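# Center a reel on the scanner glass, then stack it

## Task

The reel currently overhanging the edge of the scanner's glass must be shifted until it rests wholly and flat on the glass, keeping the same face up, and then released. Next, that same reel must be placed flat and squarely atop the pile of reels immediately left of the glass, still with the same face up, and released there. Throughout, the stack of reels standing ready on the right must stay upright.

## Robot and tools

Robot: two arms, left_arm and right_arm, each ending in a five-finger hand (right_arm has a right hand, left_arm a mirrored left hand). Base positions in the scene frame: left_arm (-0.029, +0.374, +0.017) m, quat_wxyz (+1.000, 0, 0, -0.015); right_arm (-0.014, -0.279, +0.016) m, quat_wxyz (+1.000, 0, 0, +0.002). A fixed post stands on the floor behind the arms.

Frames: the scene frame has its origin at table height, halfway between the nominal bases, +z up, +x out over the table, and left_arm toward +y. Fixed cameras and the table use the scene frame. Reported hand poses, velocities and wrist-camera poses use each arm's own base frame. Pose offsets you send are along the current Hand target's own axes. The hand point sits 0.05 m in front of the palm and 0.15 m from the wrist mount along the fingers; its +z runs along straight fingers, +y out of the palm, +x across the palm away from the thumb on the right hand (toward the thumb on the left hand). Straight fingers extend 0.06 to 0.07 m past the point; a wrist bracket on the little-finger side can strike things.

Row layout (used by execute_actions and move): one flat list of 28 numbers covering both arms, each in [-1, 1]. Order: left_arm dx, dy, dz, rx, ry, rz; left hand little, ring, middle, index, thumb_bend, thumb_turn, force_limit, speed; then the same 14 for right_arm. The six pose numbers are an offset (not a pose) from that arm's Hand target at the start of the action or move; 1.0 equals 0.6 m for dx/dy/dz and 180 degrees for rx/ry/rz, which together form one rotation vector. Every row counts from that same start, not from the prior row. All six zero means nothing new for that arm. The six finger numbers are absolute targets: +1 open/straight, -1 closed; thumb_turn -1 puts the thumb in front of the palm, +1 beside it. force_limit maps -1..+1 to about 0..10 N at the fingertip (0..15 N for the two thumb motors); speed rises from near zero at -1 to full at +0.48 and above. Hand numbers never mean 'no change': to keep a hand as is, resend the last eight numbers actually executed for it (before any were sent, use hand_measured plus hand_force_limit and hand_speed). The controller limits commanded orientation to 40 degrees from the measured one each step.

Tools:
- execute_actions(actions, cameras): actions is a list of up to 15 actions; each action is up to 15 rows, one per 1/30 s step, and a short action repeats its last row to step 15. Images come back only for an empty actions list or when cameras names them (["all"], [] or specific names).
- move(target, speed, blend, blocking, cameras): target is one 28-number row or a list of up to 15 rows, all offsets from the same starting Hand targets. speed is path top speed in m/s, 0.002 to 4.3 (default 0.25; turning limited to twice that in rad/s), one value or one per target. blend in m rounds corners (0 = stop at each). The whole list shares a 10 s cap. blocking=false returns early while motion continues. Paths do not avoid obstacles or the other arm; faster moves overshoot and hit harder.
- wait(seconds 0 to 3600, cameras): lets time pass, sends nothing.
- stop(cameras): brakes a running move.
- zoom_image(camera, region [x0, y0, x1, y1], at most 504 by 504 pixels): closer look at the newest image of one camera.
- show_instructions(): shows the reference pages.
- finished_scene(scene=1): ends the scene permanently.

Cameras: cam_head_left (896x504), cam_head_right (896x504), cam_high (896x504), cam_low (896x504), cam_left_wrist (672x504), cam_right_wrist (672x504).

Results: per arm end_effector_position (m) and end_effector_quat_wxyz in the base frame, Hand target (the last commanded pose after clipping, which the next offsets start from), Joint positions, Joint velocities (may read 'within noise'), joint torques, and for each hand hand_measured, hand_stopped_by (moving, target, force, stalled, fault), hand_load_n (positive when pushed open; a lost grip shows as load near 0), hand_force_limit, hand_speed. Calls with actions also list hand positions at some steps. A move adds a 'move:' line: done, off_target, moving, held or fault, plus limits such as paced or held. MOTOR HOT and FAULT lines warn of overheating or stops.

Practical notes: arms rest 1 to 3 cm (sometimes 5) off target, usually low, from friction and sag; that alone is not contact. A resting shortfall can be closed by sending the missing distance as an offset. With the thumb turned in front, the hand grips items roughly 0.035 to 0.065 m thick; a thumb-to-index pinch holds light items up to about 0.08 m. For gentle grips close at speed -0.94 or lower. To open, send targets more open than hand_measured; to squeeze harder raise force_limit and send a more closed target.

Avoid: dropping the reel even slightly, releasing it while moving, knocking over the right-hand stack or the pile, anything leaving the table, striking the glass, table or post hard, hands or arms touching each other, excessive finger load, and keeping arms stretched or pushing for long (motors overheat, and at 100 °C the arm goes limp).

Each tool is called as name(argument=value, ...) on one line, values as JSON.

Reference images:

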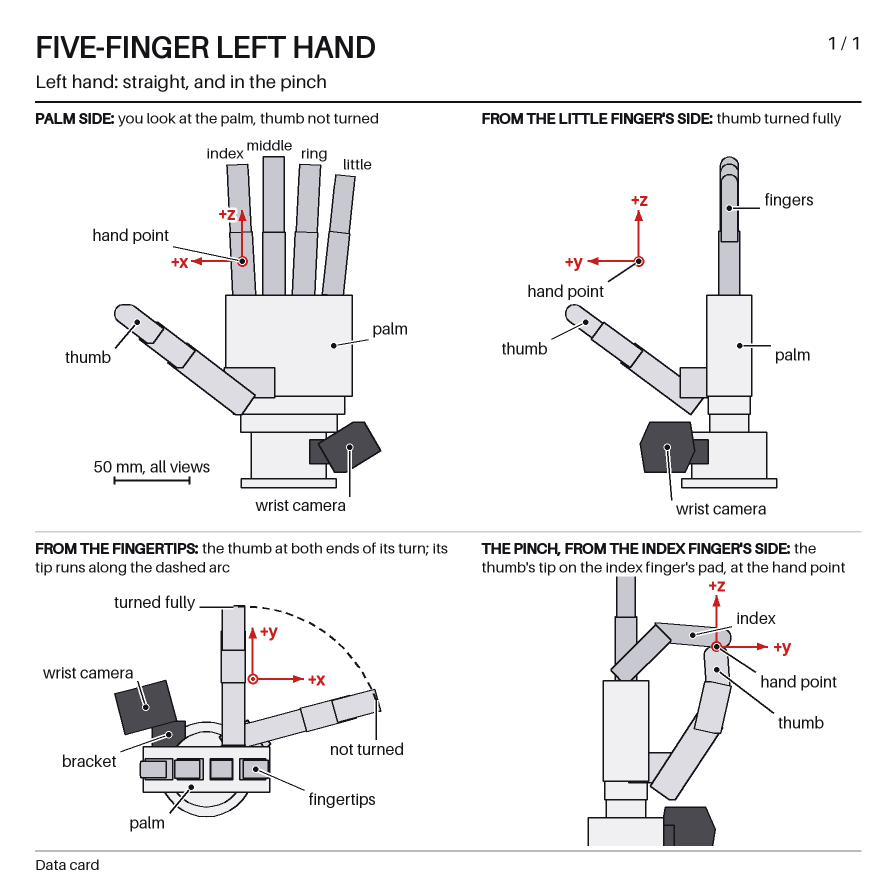

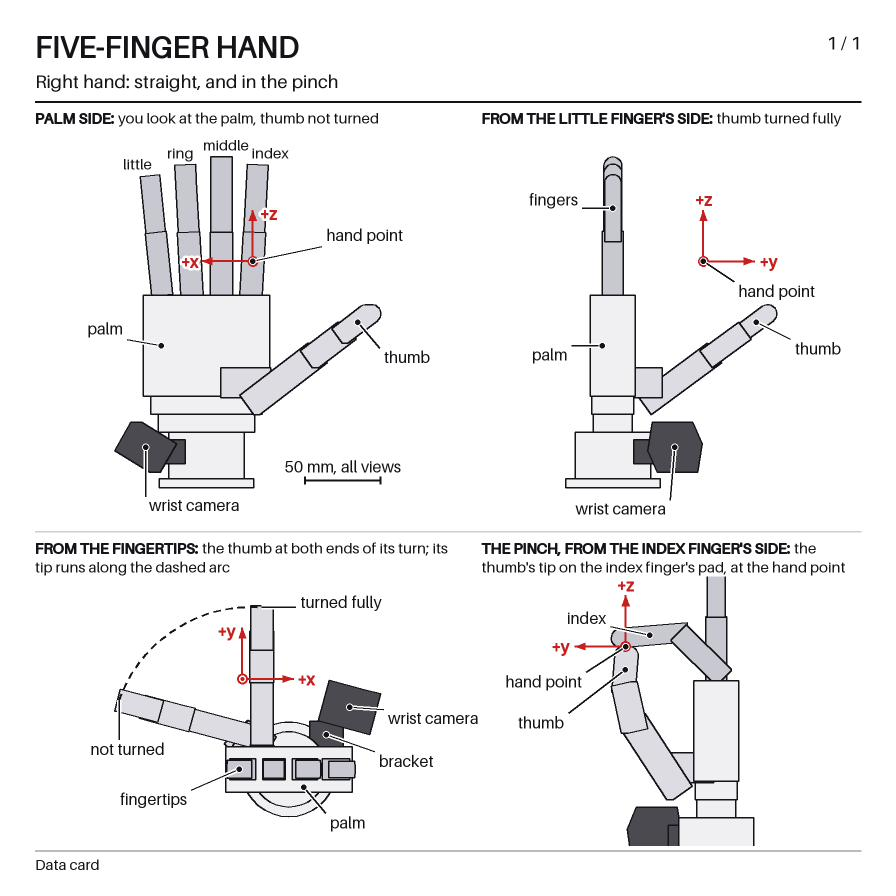

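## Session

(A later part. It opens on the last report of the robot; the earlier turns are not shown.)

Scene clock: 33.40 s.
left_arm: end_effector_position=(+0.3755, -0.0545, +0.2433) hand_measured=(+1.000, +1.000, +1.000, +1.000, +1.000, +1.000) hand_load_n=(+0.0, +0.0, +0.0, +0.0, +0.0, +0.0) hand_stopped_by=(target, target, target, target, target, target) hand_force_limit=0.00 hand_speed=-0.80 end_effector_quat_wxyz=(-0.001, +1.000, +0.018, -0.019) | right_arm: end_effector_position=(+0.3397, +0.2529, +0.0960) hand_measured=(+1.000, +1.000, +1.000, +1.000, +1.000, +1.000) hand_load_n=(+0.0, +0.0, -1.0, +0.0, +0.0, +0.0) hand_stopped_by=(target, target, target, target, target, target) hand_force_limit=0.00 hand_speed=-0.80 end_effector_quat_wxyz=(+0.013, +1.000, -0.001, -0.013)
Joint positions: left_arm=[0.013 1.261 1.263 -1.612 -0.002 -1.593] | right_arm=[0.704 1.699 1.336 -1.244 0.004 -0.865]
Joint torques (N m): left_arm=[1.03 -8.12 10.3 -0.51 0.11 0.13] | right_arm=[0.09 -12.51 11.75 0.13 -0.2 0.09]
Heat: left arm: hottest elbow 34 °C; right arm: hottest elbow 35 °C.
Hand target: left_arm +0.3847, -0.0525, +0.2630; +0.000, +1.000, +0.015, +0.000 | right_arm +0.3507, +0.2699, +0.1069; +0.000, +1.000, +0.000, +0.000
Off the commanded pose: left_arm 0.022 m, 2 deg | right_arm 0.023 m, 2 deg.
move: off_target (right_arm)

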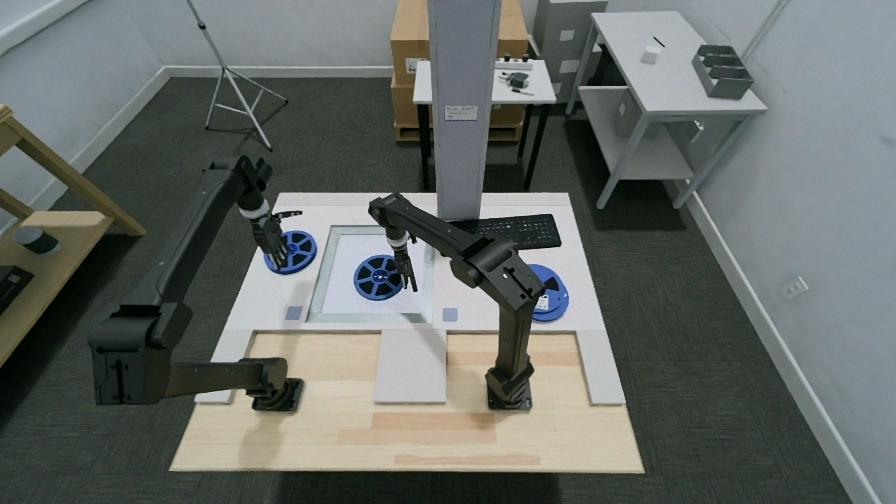

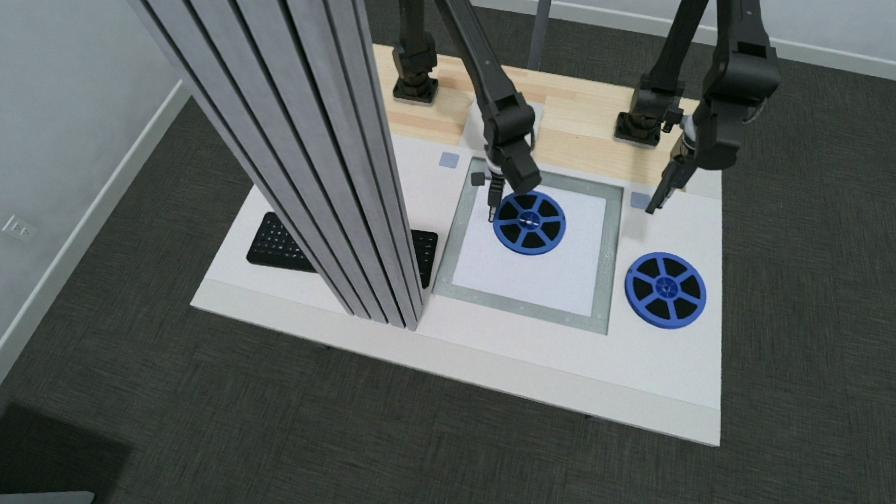

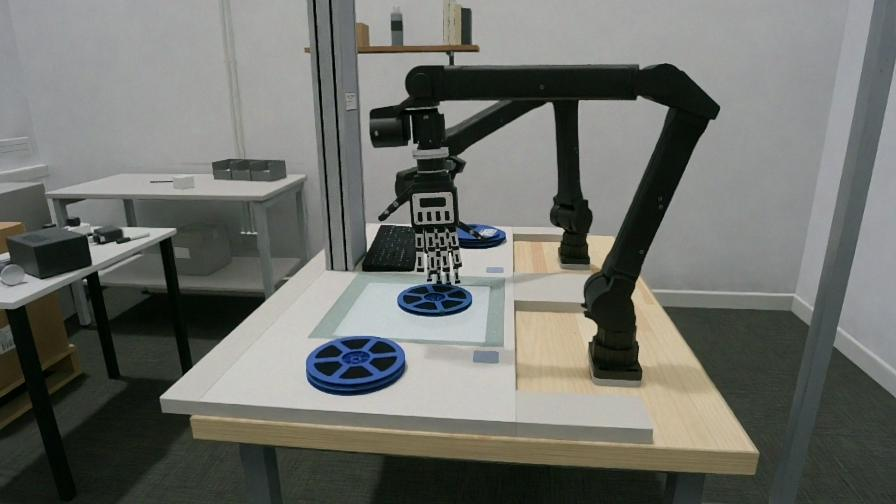

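move(target=[[0,0,0,0,0,0,1,1,1,1,1,1,0,-0.8,0,0.05,0,0,0,0,1,1,1,1,1,1,0,-0.8],[0.0772,0.15,0.175,0,0,0,1,1,1,1,1,1,0,-0.8,0.0183,0.05,0,0,0,0,1,1,1,1,1,1,0,-0.8]], speed=0.1, cameras=["all"])

zoom_image(camera="cam_high", region=[430, 130, 660, 300])

zoom_image(camera="cam_head_right", region=[300, 180, 480, 330])

zoom_image(camera="cam_low", region=[370, 180, 510, 330])

Scene clock: 37.83 s.
left_arm: end_effector_position=(+0.4332, -0.1386, +0.1657) hand_measured=(+1.000, +1.000, +1.000, +1.000, +1.000, +1.000) hand_load_n=(+0.0, +0.0, +0.0, +0.0, +0.0, +0.0) hand_stopped_by=(target, target, target, target, target, target) hand_force_limit=0.00 hand_speed=-0.80 end_effector_quat_wxyz=(+0.000, +1.000, +0.011, +0.004) | right_arm: end_effector_position=(+0.3506, +0.2367, +0.1015) hand_measured=(+1.000, +1.000, +1.000, +1.000, +1.000, +1.000) hand_load_n=(+0.5, +0.0, +0.0, +0.0, +0.0, +0.0) hand_stopped_by=(target, target, target, target, target, target) hand_force_limit=0.00 hand_speed=-0.80 end_effector_quat_wxyz=(+0.008, +1.000, +0.001, -0.008)
Joint positions: left_arm=[-0.195 1.424 1.209 -1.347 -0.002 -1.787] | right_arm=[0.664 1.681 1.33 -1.243 0.003 -0.908]
Joint torques (N m): left_arm=[0.03 -9.41 6.56 0.34 0.12 -0.1] | right_arm=[-1.67 -12.81 9.83 0.42 -0.14 -0.06]
Heat: left arm: hottest elbow 34 °C; right arm: hottest elbow 35 °C.
Hand target: left_arm +0.4337, -0.1410, +0.1580; +0.000, +1.000, +0.015, +0.000 | right_arm +0.3617, +0.2399, +0.1070; +0.000, +1.000, +0.000, +0.000
Off the commanded pose: left_arm 0.008 m, 1 deg | right_arm 0.013 m, 1 deg.
move: off_target (right_arm)
cam_left_wrist: T_world_to_cam=[[0.19959, 0.97957, 0.02458, 0.04346], [0.8723, -0.18905, 0.45095, -0.47299], [0.44639, -0.06857, -0.89221, 0.06221]] pos_world=[0.37615, -0.12772, 0.26773]
cam_right_wrist: T_world_to_cam=[[0.28503, -0.95845, -0.01166, 0.13004], [-0.81213, -0.24794, 0.52818, 0.28929], [-0.50912, -0.14108, -0.84905, 0.41132]] pos_world=[0.40729, 0.2544, 0.19795]

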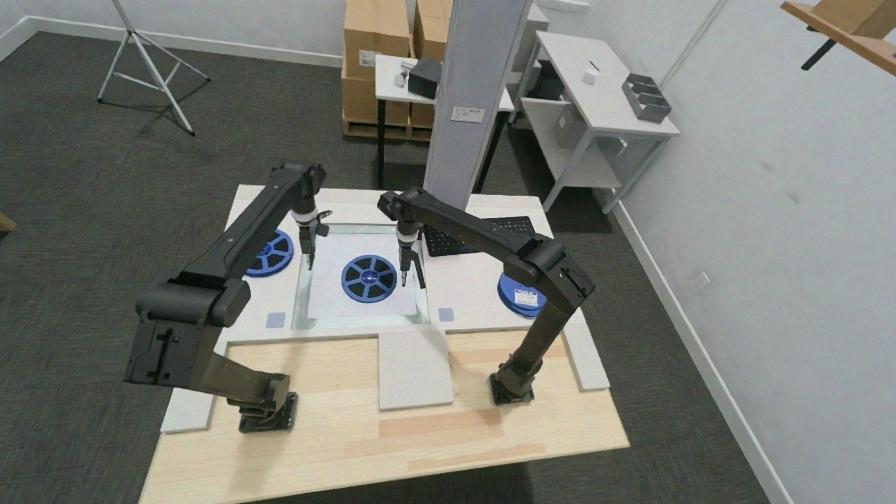

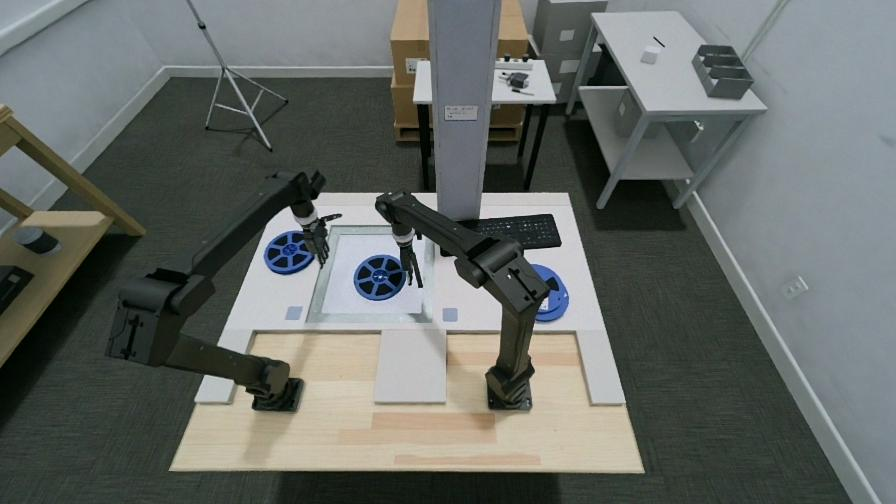

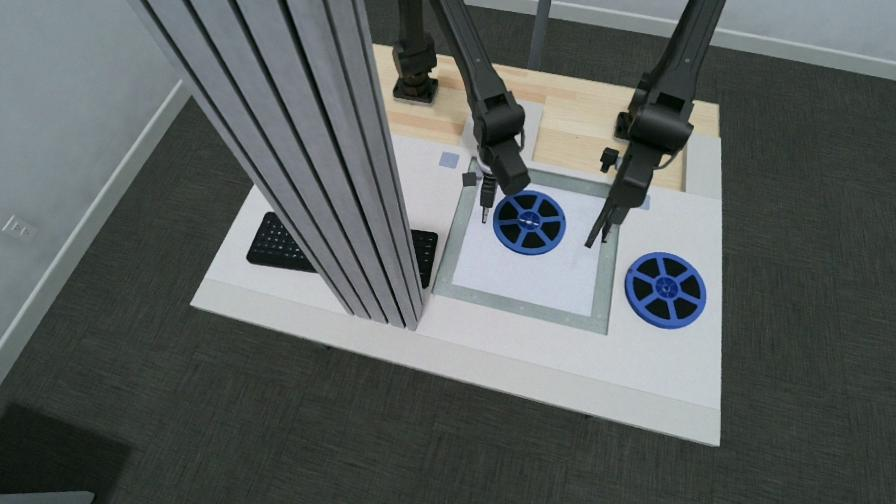

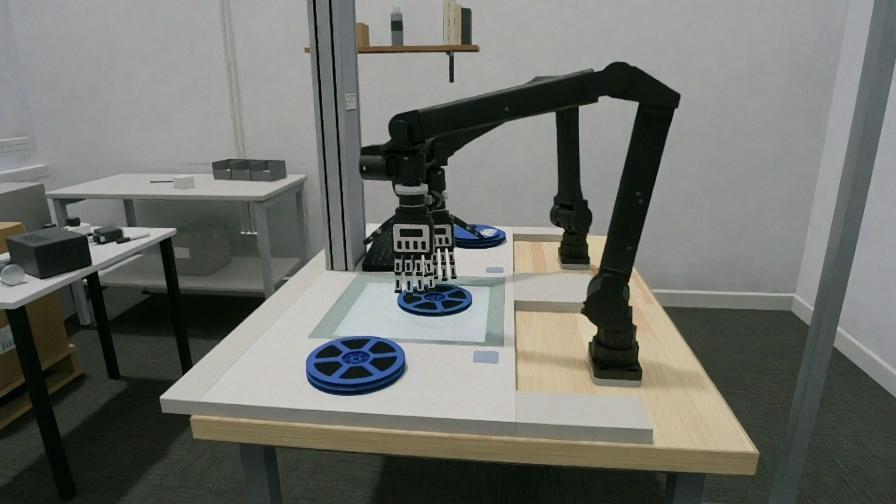

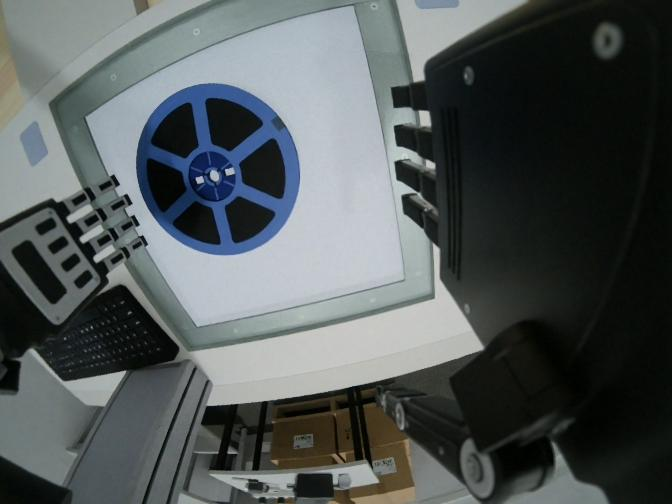

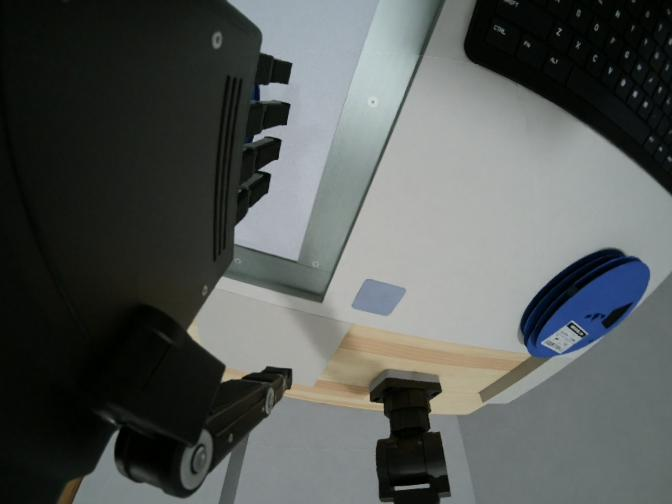

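Scaled by 2.191 from the camera's image (finer frame: 1280x720).

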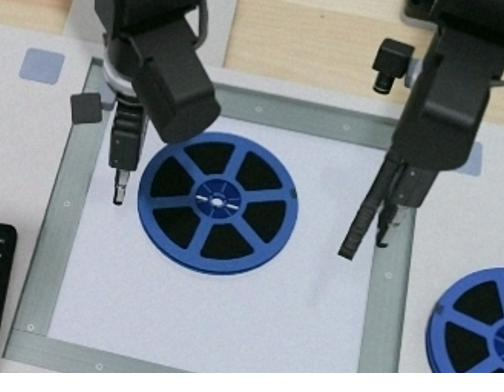

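Scaled by 2.800 from the camera's image (finer frame: 1280x720).

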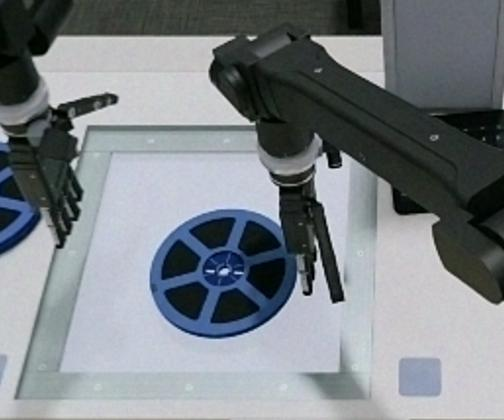

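Scaled by 3.360 from the camera's image (finer frame: 1280x720).

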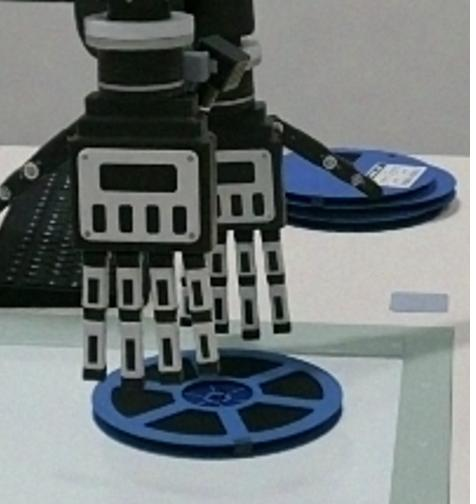

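move(target=[-0.035,0.0767,0.1117,-0.0444,0,0,1,1,1,1,1,1,0,-0.8,0,0.015,0.015,0.0444,0,0,1,1,1,1,1,1,0,-0.8], speed=0.08, cameras=["all"])

zoom_image(camera="cam_high", region=[430, 130, 660, 300])

zoom_image(camera="cam_head_right", region=[300, 180, 480, 330])

zoom_image(camera="cam_low", region=[370, 210, 510, 330])

Scene clock: 41.50 s.
left_arm: end_effector_position=(+0.4158, -0.1850, +0.0994) hand_measured=(+1.000, +1.000, +1.000, +1.000, +1.000, +1.000) hand_load_n=(+0.0, +0.0, +0.0, +0.0, +0.0, +0.0) hand_stopped_by=(target, target, target, target, target, target) hand_force_limit=0.00 hand_speed=-0.80 end_effector_quat_wxyz=(+0.069, +0.998, +0.011, +0.007) | right_arm: end_effector_position=(+0.3569, +0.2320, +0.0911) hand_measured=(+1.000, +1.000, +1.000, +1.000, +1.000, +1.000) hand_load_n=(+0.0, +0.0, +0.0, +0.0, -0.5, +0.0) hand_stopped_by=(target, target, target, target, target, target) hand_force_limit=0.00 hand_speed=-0.80 end_effector_quat_wxyz=(-0.061, +0.998, -0.001, -0.011)
Joint positions: left_arm=[-0.254 1.445 1.019 -1.094 0.13 -1.85] | right_arm=[0.601 1.64 1.267 -1.147 -0.112 -0.965]
Joint torques (N m): left_arm=[-0.26 -9 6.04 0.36 0.32 -0.13] | right_arm=[-1.44 -14.1 7.84 0.81 -0.23 -0.05]
Heat: left arm: hottest elbow 34 °C; right arm: hottest elbow 35 °C.
Hand target: left_arm +0.4140, -0.1876, +0.0910; +0.069, +0.997, +0.015, +0.001 | right_arm +0.3617, +0.2307, +0.0979; -0.069, +0.998, +0.000, +0.000
Off the commanded pose: left_arm 0.009 m, 1 deg | right_arm 0.008 m, 2 deg.
move: done
cam_left_wrist: T_world_to_cam=[[0.20041, 0.97355, -0.10969, 0.10593], [0.86875, -0.12484, 0.47926, -0.42612], [0.45289, -0.19134, -0.87079, -0.0198]] pos_world=[0.35792, -0.16012, 0.1986]
cam_right_wrist: T_world_to_cam=[[0.28001, -0.949, -0.14488, 0.13535], [-0.81062, -0.31458, 0.4939, 0.31684], [-0.51429, -0.02086, -0.85736, 0.37984]] pos_world=[0.41428, 0.23605, 0.18878]

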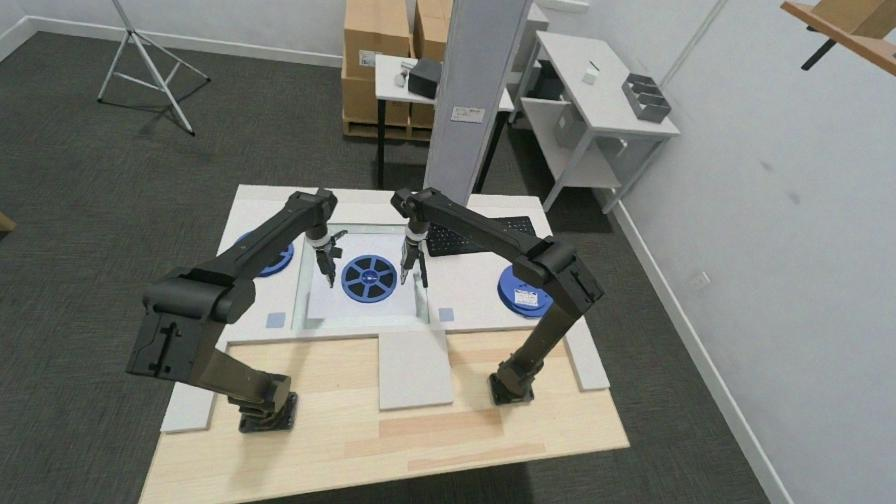

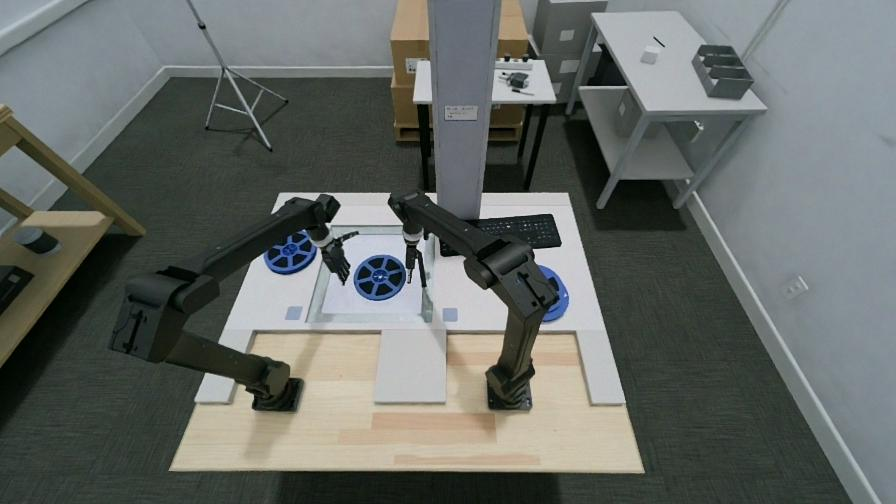

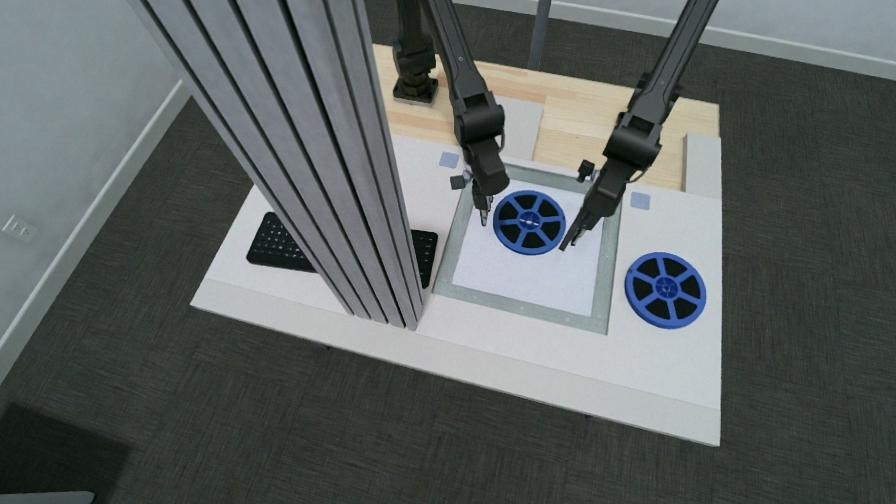

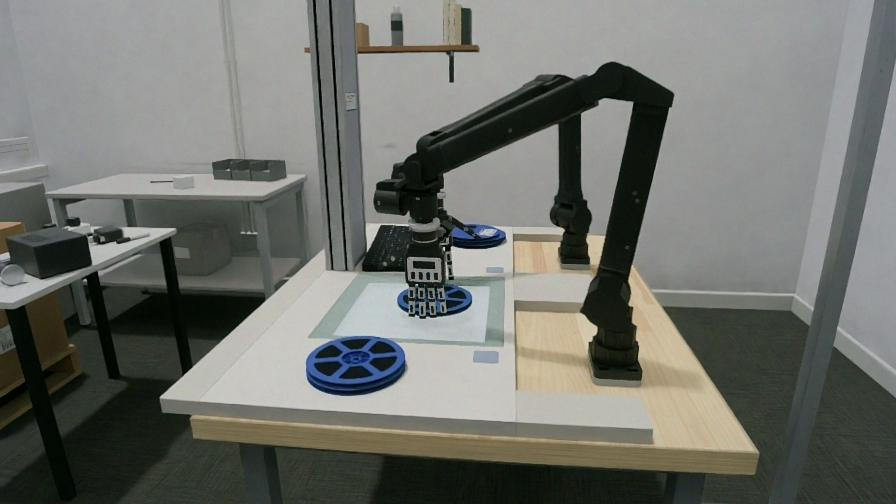

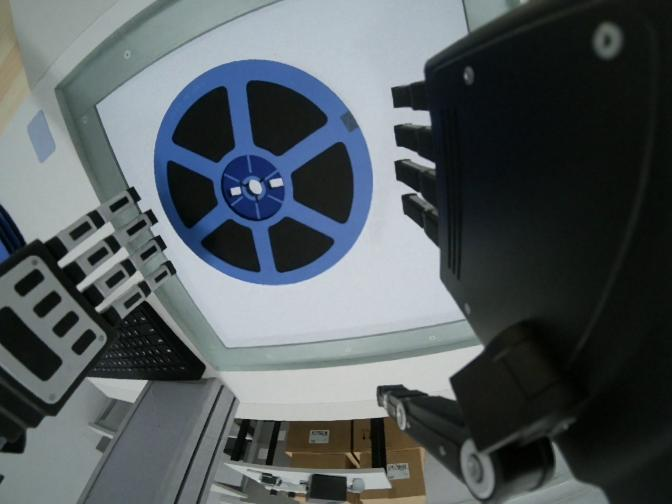

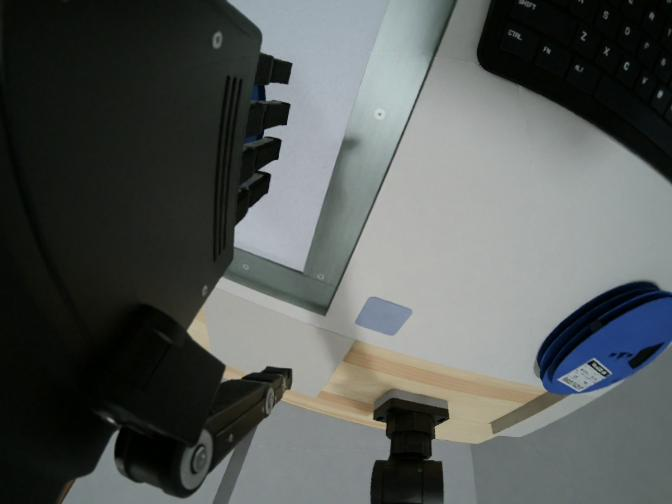

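Scaled by 2.191 from the camera's image (finer frame: 1280x720).

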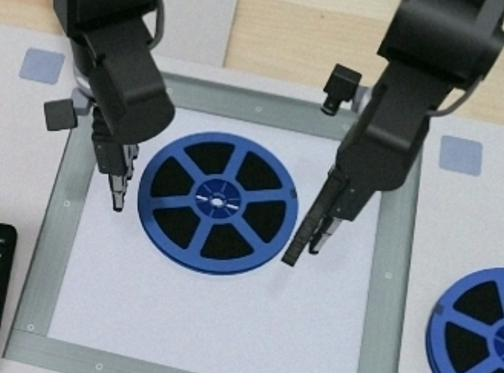

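Scaled by 2.800 from the camera's image (finer frame: 1280x720).

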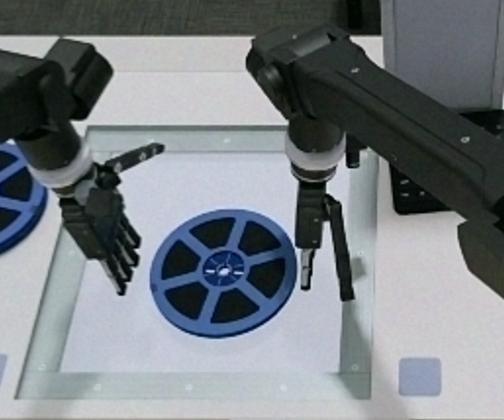

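Scaled by 3.600 from the camera's image (finer frame: 1280x720).

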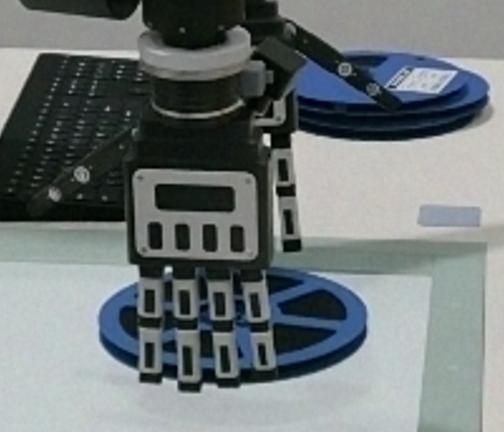

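move(target=[[0,0,0,0,0,0,1,1,1,1,1,1,0,-0.8,0,0,0.01,0,0,0,1,1,1,1,1,1,0,-0.8],[0,0.0417,0,0,0,0,1,1,1,1,1,1,0,-0.8,0,-0.0233,0.01,0,0,0,1,1,1,1,1,1,0,-0.8]], speed=0.03, cameras=["cam_high","cam_low","cam_left_wrist"])

zoom_image(camera="cam_high", region=[430, 130, 660, 300])

zoom_image(camera="cam_low", region=[370, 210, 510, 330])

Scene clock: 44.23 s.
left_arm: end_effector_position=(+0.4083, -0.2056, +0.0948) hand_measured=(+1.000, +1.000, +1.000, +1.000, +1.000, +1.000) hand_load_n=(+0.0, +0.0, +0.0, +0.0, -0.5, +0.0) hand_stopped_by=(target, target, target, target, target, target) hand_force_limit=0.00 hand_speed=-0.80 end_effector_quat_wxyz=(+0.068, +0.998, +0.014, -0.002) | right_arm: end_effector_position=(+0.3551, +0.2351, +0.0878) hand_measured=(+1.000, +1.000, +1.000, +1.000, +1.000, +1.000) hand_load_n=(+0.0, +0.0, +0.0, +0.0, +0.0, +0.0) hand_stopped_by=(target, target, target, target, target, target) hand_force_limit=0.00 hand_speed=-0.80 end_effector_quat_wxyz=(-0.062, +0.998, -0.001, -0.009)
Joint positions: left_arm=[-0.309 1.456 1.019 -1.094 0.13 -1.91] | right_arm=[0.608 1.64 1.258 -1.132 -0.112 -0.957]
Joint torques (N m): left_arm=[-0.38 -8.82 7.73 0.27 0.23 -0.11] | right_arm=[-0.03 -12.4 9.88 0.59 -0.18 0.09]
Heat: left arm: hottest elbow 34 °C; right arm: hottest elbow 35 °C.
Hand target: left_arm +0.4148, -0.2123, +0.0945; +0.069, +0.997, +0.015, +0.001 | right_arm +0.3617, +0.2454, +0.0939; -0.069, +0.998, +0.000, +0.000
Off the commanded pose: left_arm 0.009 m, 0 deg | right_arm 0.014 m, 1 deg.
move: off_target (right_arm)
cam_left_wrist: T_world_to_cam=[[0.19372, 0.9748, -0.1106, 0.13], [0.87783, -0.12189, 0.46321, -0.42157], [0.43806, -0.18682, -0.87932, -0.01667]] pos_world=[0.35218, -0.18122, 0.19499]

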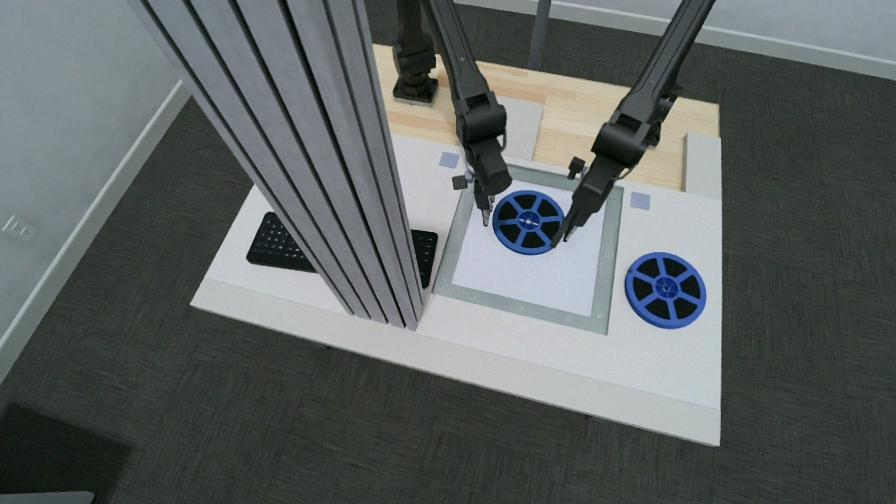

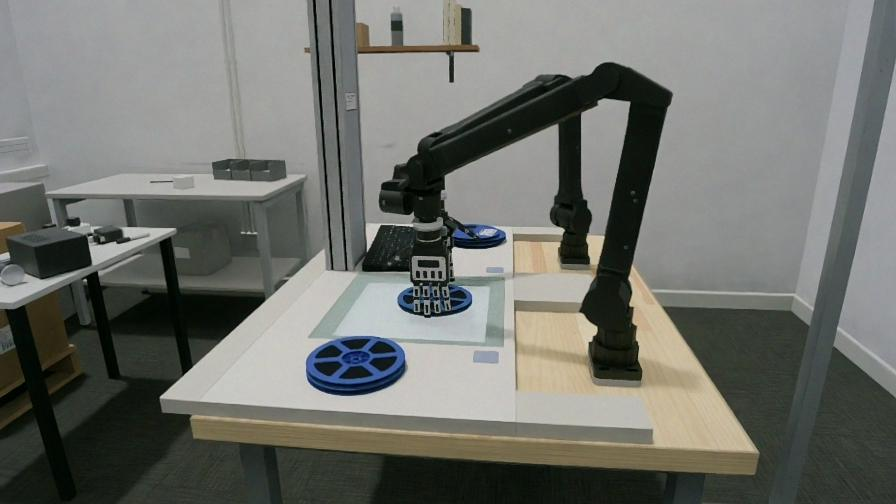

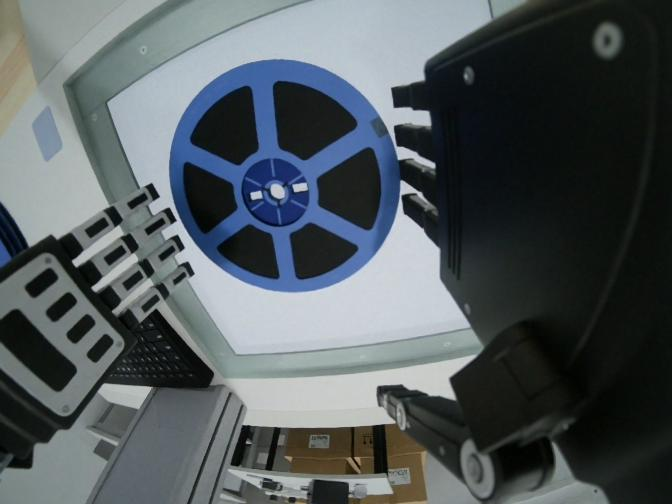

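Scaled by 2.191 from the camera's image (finer frame: 1280x720).

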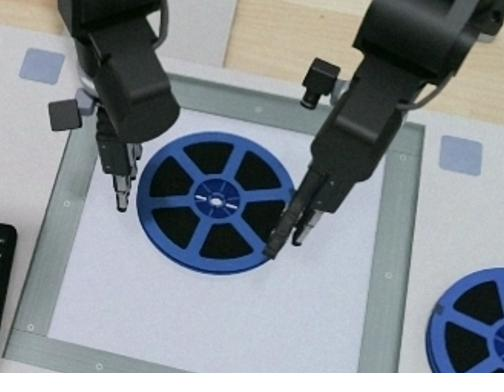

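Scaled by 3.600 from the camera's image (finer frame: 1280x720).

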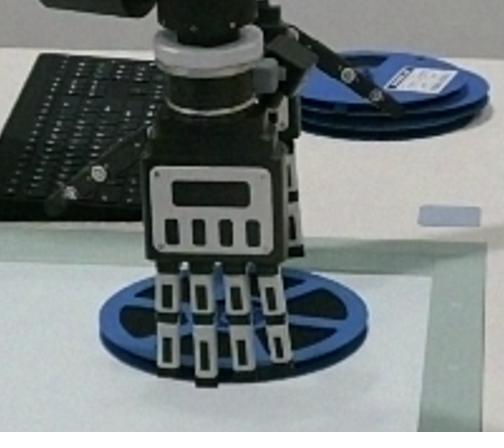

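move(target=[0.0117,0.01,0,0,0,0,1,1,1,1,1,1,0,-0.8,0,-0.0233,0,0,0,0,1,1,1,1,1,1,0,-0.8], speed=0.03, cameras=["cam_high","cam_head_right","cam_left_wrist"])

zoom_image(camera="cam_high", region=[430, 130, 660, 300])

zoom_image(camera="cam_head_right", region=[310, 210, 450, 330])

Scene clock: 45.53 s.
left_arm: end_effector_position=(+0.4086, -0.2062, +0.0938) hand_measured=(+1.000, +1.000, +1.000, +1.000, +1.000, +1.000) hand_load_n=(-0.5, +0.0, +0.5, +0.0, +0.0, +0.0) hand_stopped_by=(target, target, target, target, target, target) hand_force_limit=0.00 hand_speed=-0.80 end_effector_quat_wxyz=(+0.065, +0.998, +0.017, -0.003) | right_arm: end_effector_position=(+0.3492, +0.2415, +0.0830) hand_measured=(+1.000, +1.000, +1.000, +1.000, +1.000, +1.000) hand_load_n=(+0.0, +0.0, -1.0, +0.0, +0.0, +0.0) hand_stopped_by=(target, target, target, target, target, target) hand_force_limit=0.00 hand_speed=-0.80 end_effector_quat_wxyz=(-0.057, +0.998, -0.004, -0.014)
Joint positions: left_arm=[-0.313 1.459 1.021 -1.096 0.126 -1.919] | right_arm=[0.627 1.652 1.258 -1.132 -0.109 -0.934]
Joint torques (N m): left_arm=[-0.91 -7.59 9.2 0.25 0.37 -0.1] | right_arm=[0.32 -12.16 11.89 0.32 -0.24 0.09]
Heat: left arm: hottest elbow 34 °C; right arm: hottest elbow 36 °C.
Hand target: left_arm +0.4219, -0.2181, +0.0953; +0.069, +0.997, +0.015, +0.001 | right_arm +0.3617, +0.2593, +0.0957; -0.069, +0.998, +0.000, +0.000
Off the commanded pose: left_arm 0.018 m, 1 deg | right_arm 0.025 m, 2 deg.
move: off_target (left_arm, right_arm)
cam_left_wrist: T_world_to_cam=[[0.18856, 0.97628, -0.10637, 0.13248], [0.87956, -0.11971, 0.46049, -0.42146], [0.43684, -0.18039, -0.88127, -0.01575]] pos_world=[0.3526, -0.18263, 0.19429]
Images, in order (width x height): cam_head_right 896x504, cam_high 896x504, cam_left_wrist 672x504.

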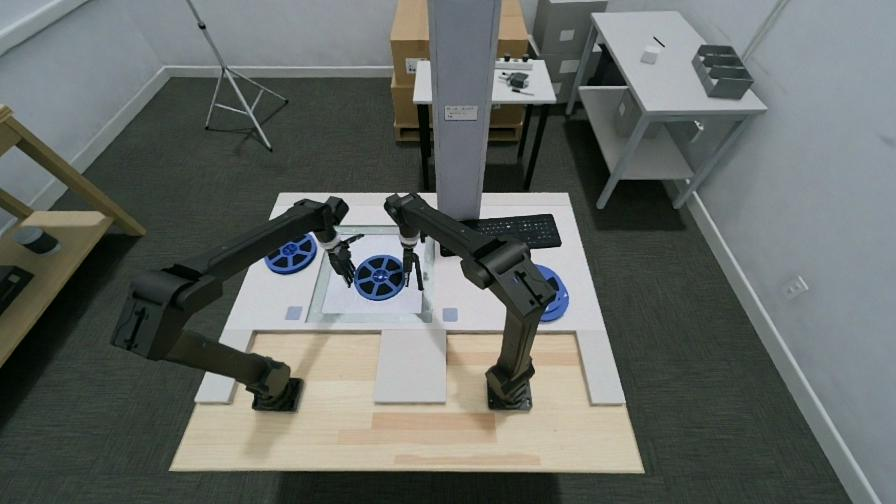

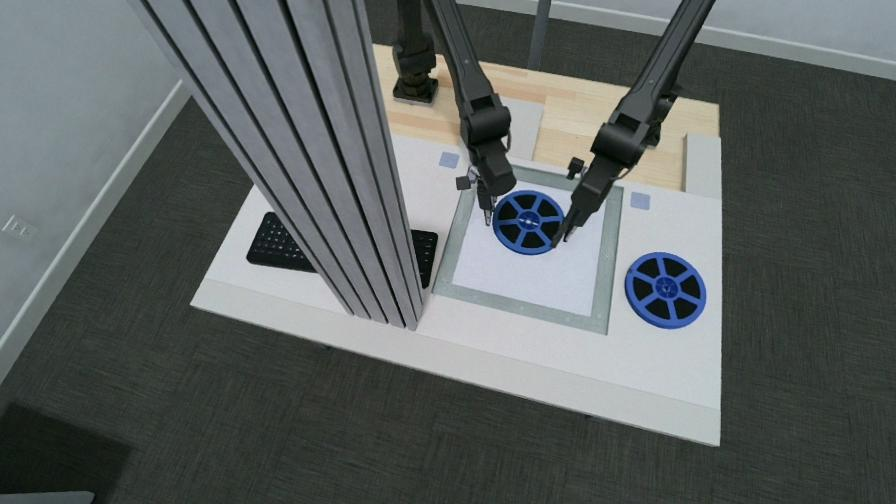

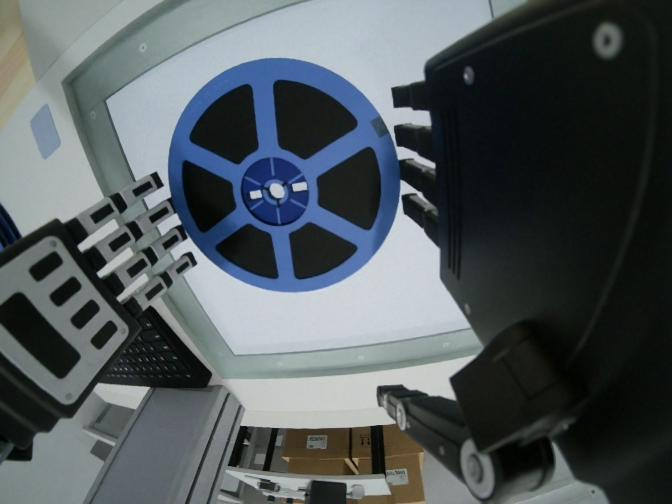

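Scaled by 2.191 from the camera's image (finer frame: 1280x720).

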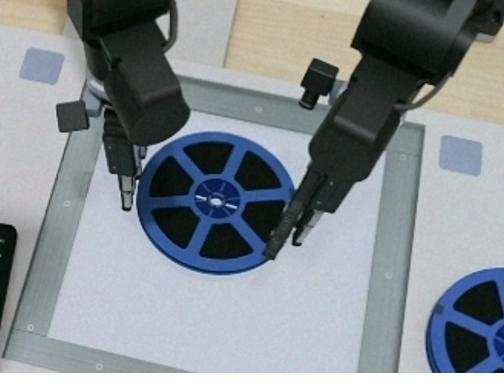

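Scaled by 3.600 from the camera's image (finer frame: 1280x720).

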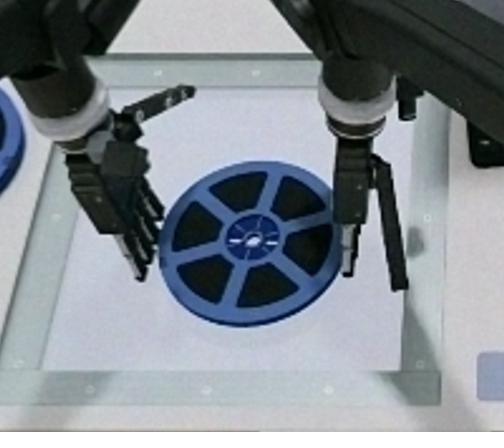

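move(target=[[0,0.02,0,0,0,0,1,1,1,1,1,1,0,-0.8,0,-0.02,0,0,0,0,1,1,1,1,1,1,0,-0.8],[0,0.02,-0.0333,0,0,0,1,1,1,1,1,1,0,-0.8,0,-0.02,-0.0333,0,0,0,1,1,1,1,1,1,0,-0.8]], speed=0.03, cameras=["cam_low","cam_head_right","cam_left_wrist"])

zoom_image(camera="cam_low", region=[370, 210, 510, 330])

zoom_image(camera="cam_head_right", region=[310, 210, 450, 330])

Scene clock: 47.67 s.
left_arm: end_effector_position=(+0.4069, -0.2098, +0.0962) hand_measured=(+1.000, +1.000, +1.000, +1.000, +1.000, +1.000) hand_load_n=(+0.0, +0.0, +0.5, +0.0, +0.0, +0.5) hand_stopped_by=(target, target, target, target, target, target) hand_force_limit=0.00 hand_speed=-0.80 end_effector_quat_wxyz=(+0.054, +0.998, +0.022, -0.016) | right_arm: end_effector_position=(+0.3456, +0.2435, +0.0939) hand_measured=(+1.000, +1.000, +1.000, +1.000, +1.000, +1.000) hand_load_n=(+0.0, +0.0, -3.5, +0.0, +0.0, +0.0) hand_stopped_by=(target, target, target, target, target, target) hand_force_limit=0.00 hand_speed=-0.80 end_effector_quat_wxyz=(-0.042, +0.999, -0.008, -0.026)
Joint positions: left_arm=[-0.33 1.471 1.05 -1.142 0.112 -1.946] | right_arm=[0.638 1.664 1.298 -1.196 -0.098 -0.917]
Joint torques (N m): left_arm=[-0.97 -10.05 10.18 -0.2 0.92 -0.04] | right_arm=[0.67 -13.74 12.78 0.58 -0.58 0.07]
Heat: left arm: hottest elbow 34 °C; right arm: hottest elbow 36 °C.
Hand target: left_arm +0.4222, -0.2272, +0.1167; +0.069, +0.997, +0.015, +0.001 | right_arm +0.3617, +0.2684, +0.1172; -0.069, +0.998, +0.000, +0.000
Off the commanded pose: left_arm 0.031 m, 3 deg | right_arm 0.038 m, 4 deg.
move: off_target (left_arm, right_arm)
cam_left_wrist: T_world_to_cam=[[0.17643, 0.98034, -0.08838, 0.1406], [0.8931, -0.12168, 0.43308, -0.42469], [0.41381, -0.15534, -0.89701, 0.00266]] pos_world=[0.35339, -0.1891, 0.19874]
Images, in order (width x height): cam_head_right 896x504, cam_low 896x504, cam_left_wrist 672x504.

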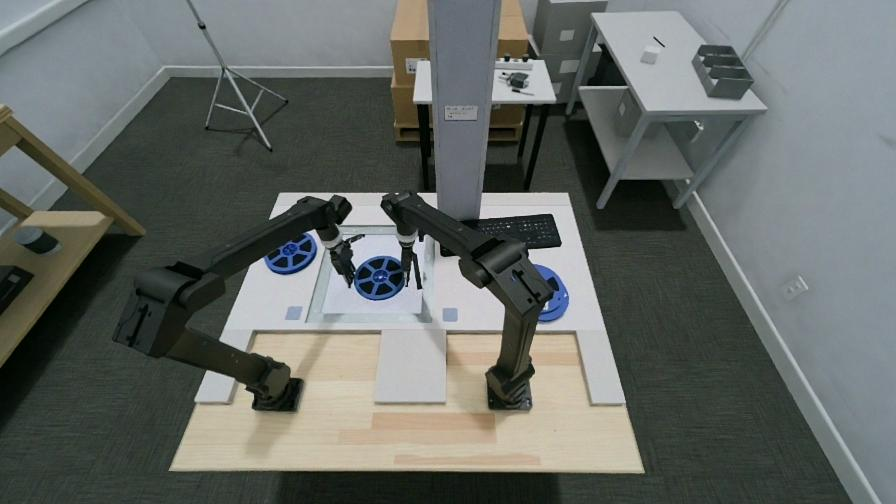

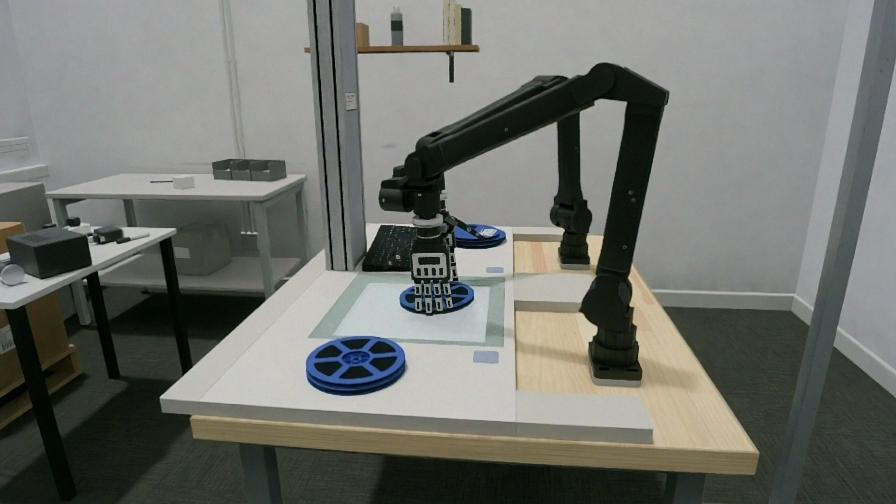

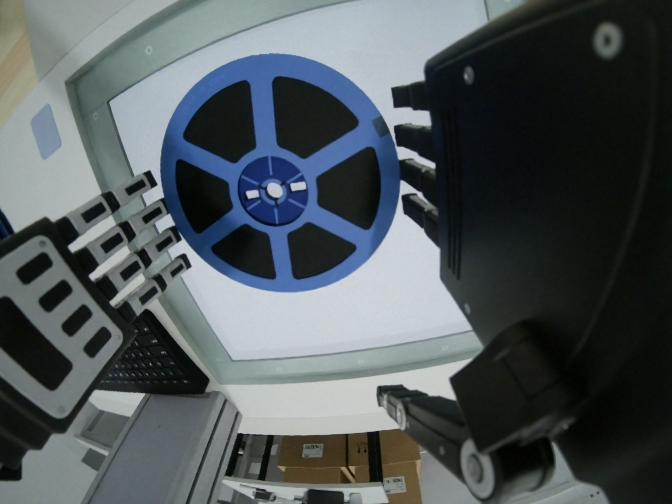

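Scaled by 3.600 from the camera's image (finer frame: 1280x720).

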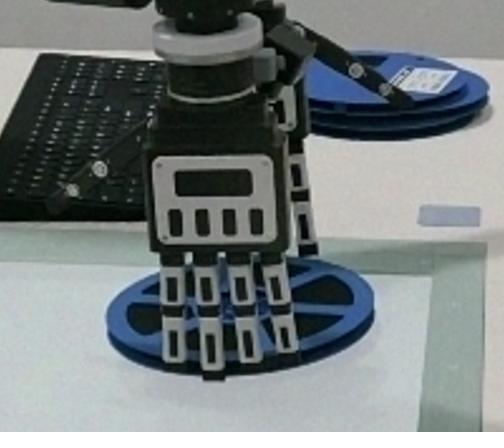

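Scaled by 3.600 from the camera's image (finer frame: 1280x720).

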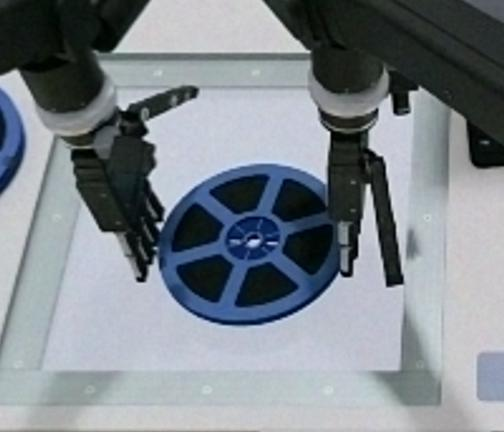

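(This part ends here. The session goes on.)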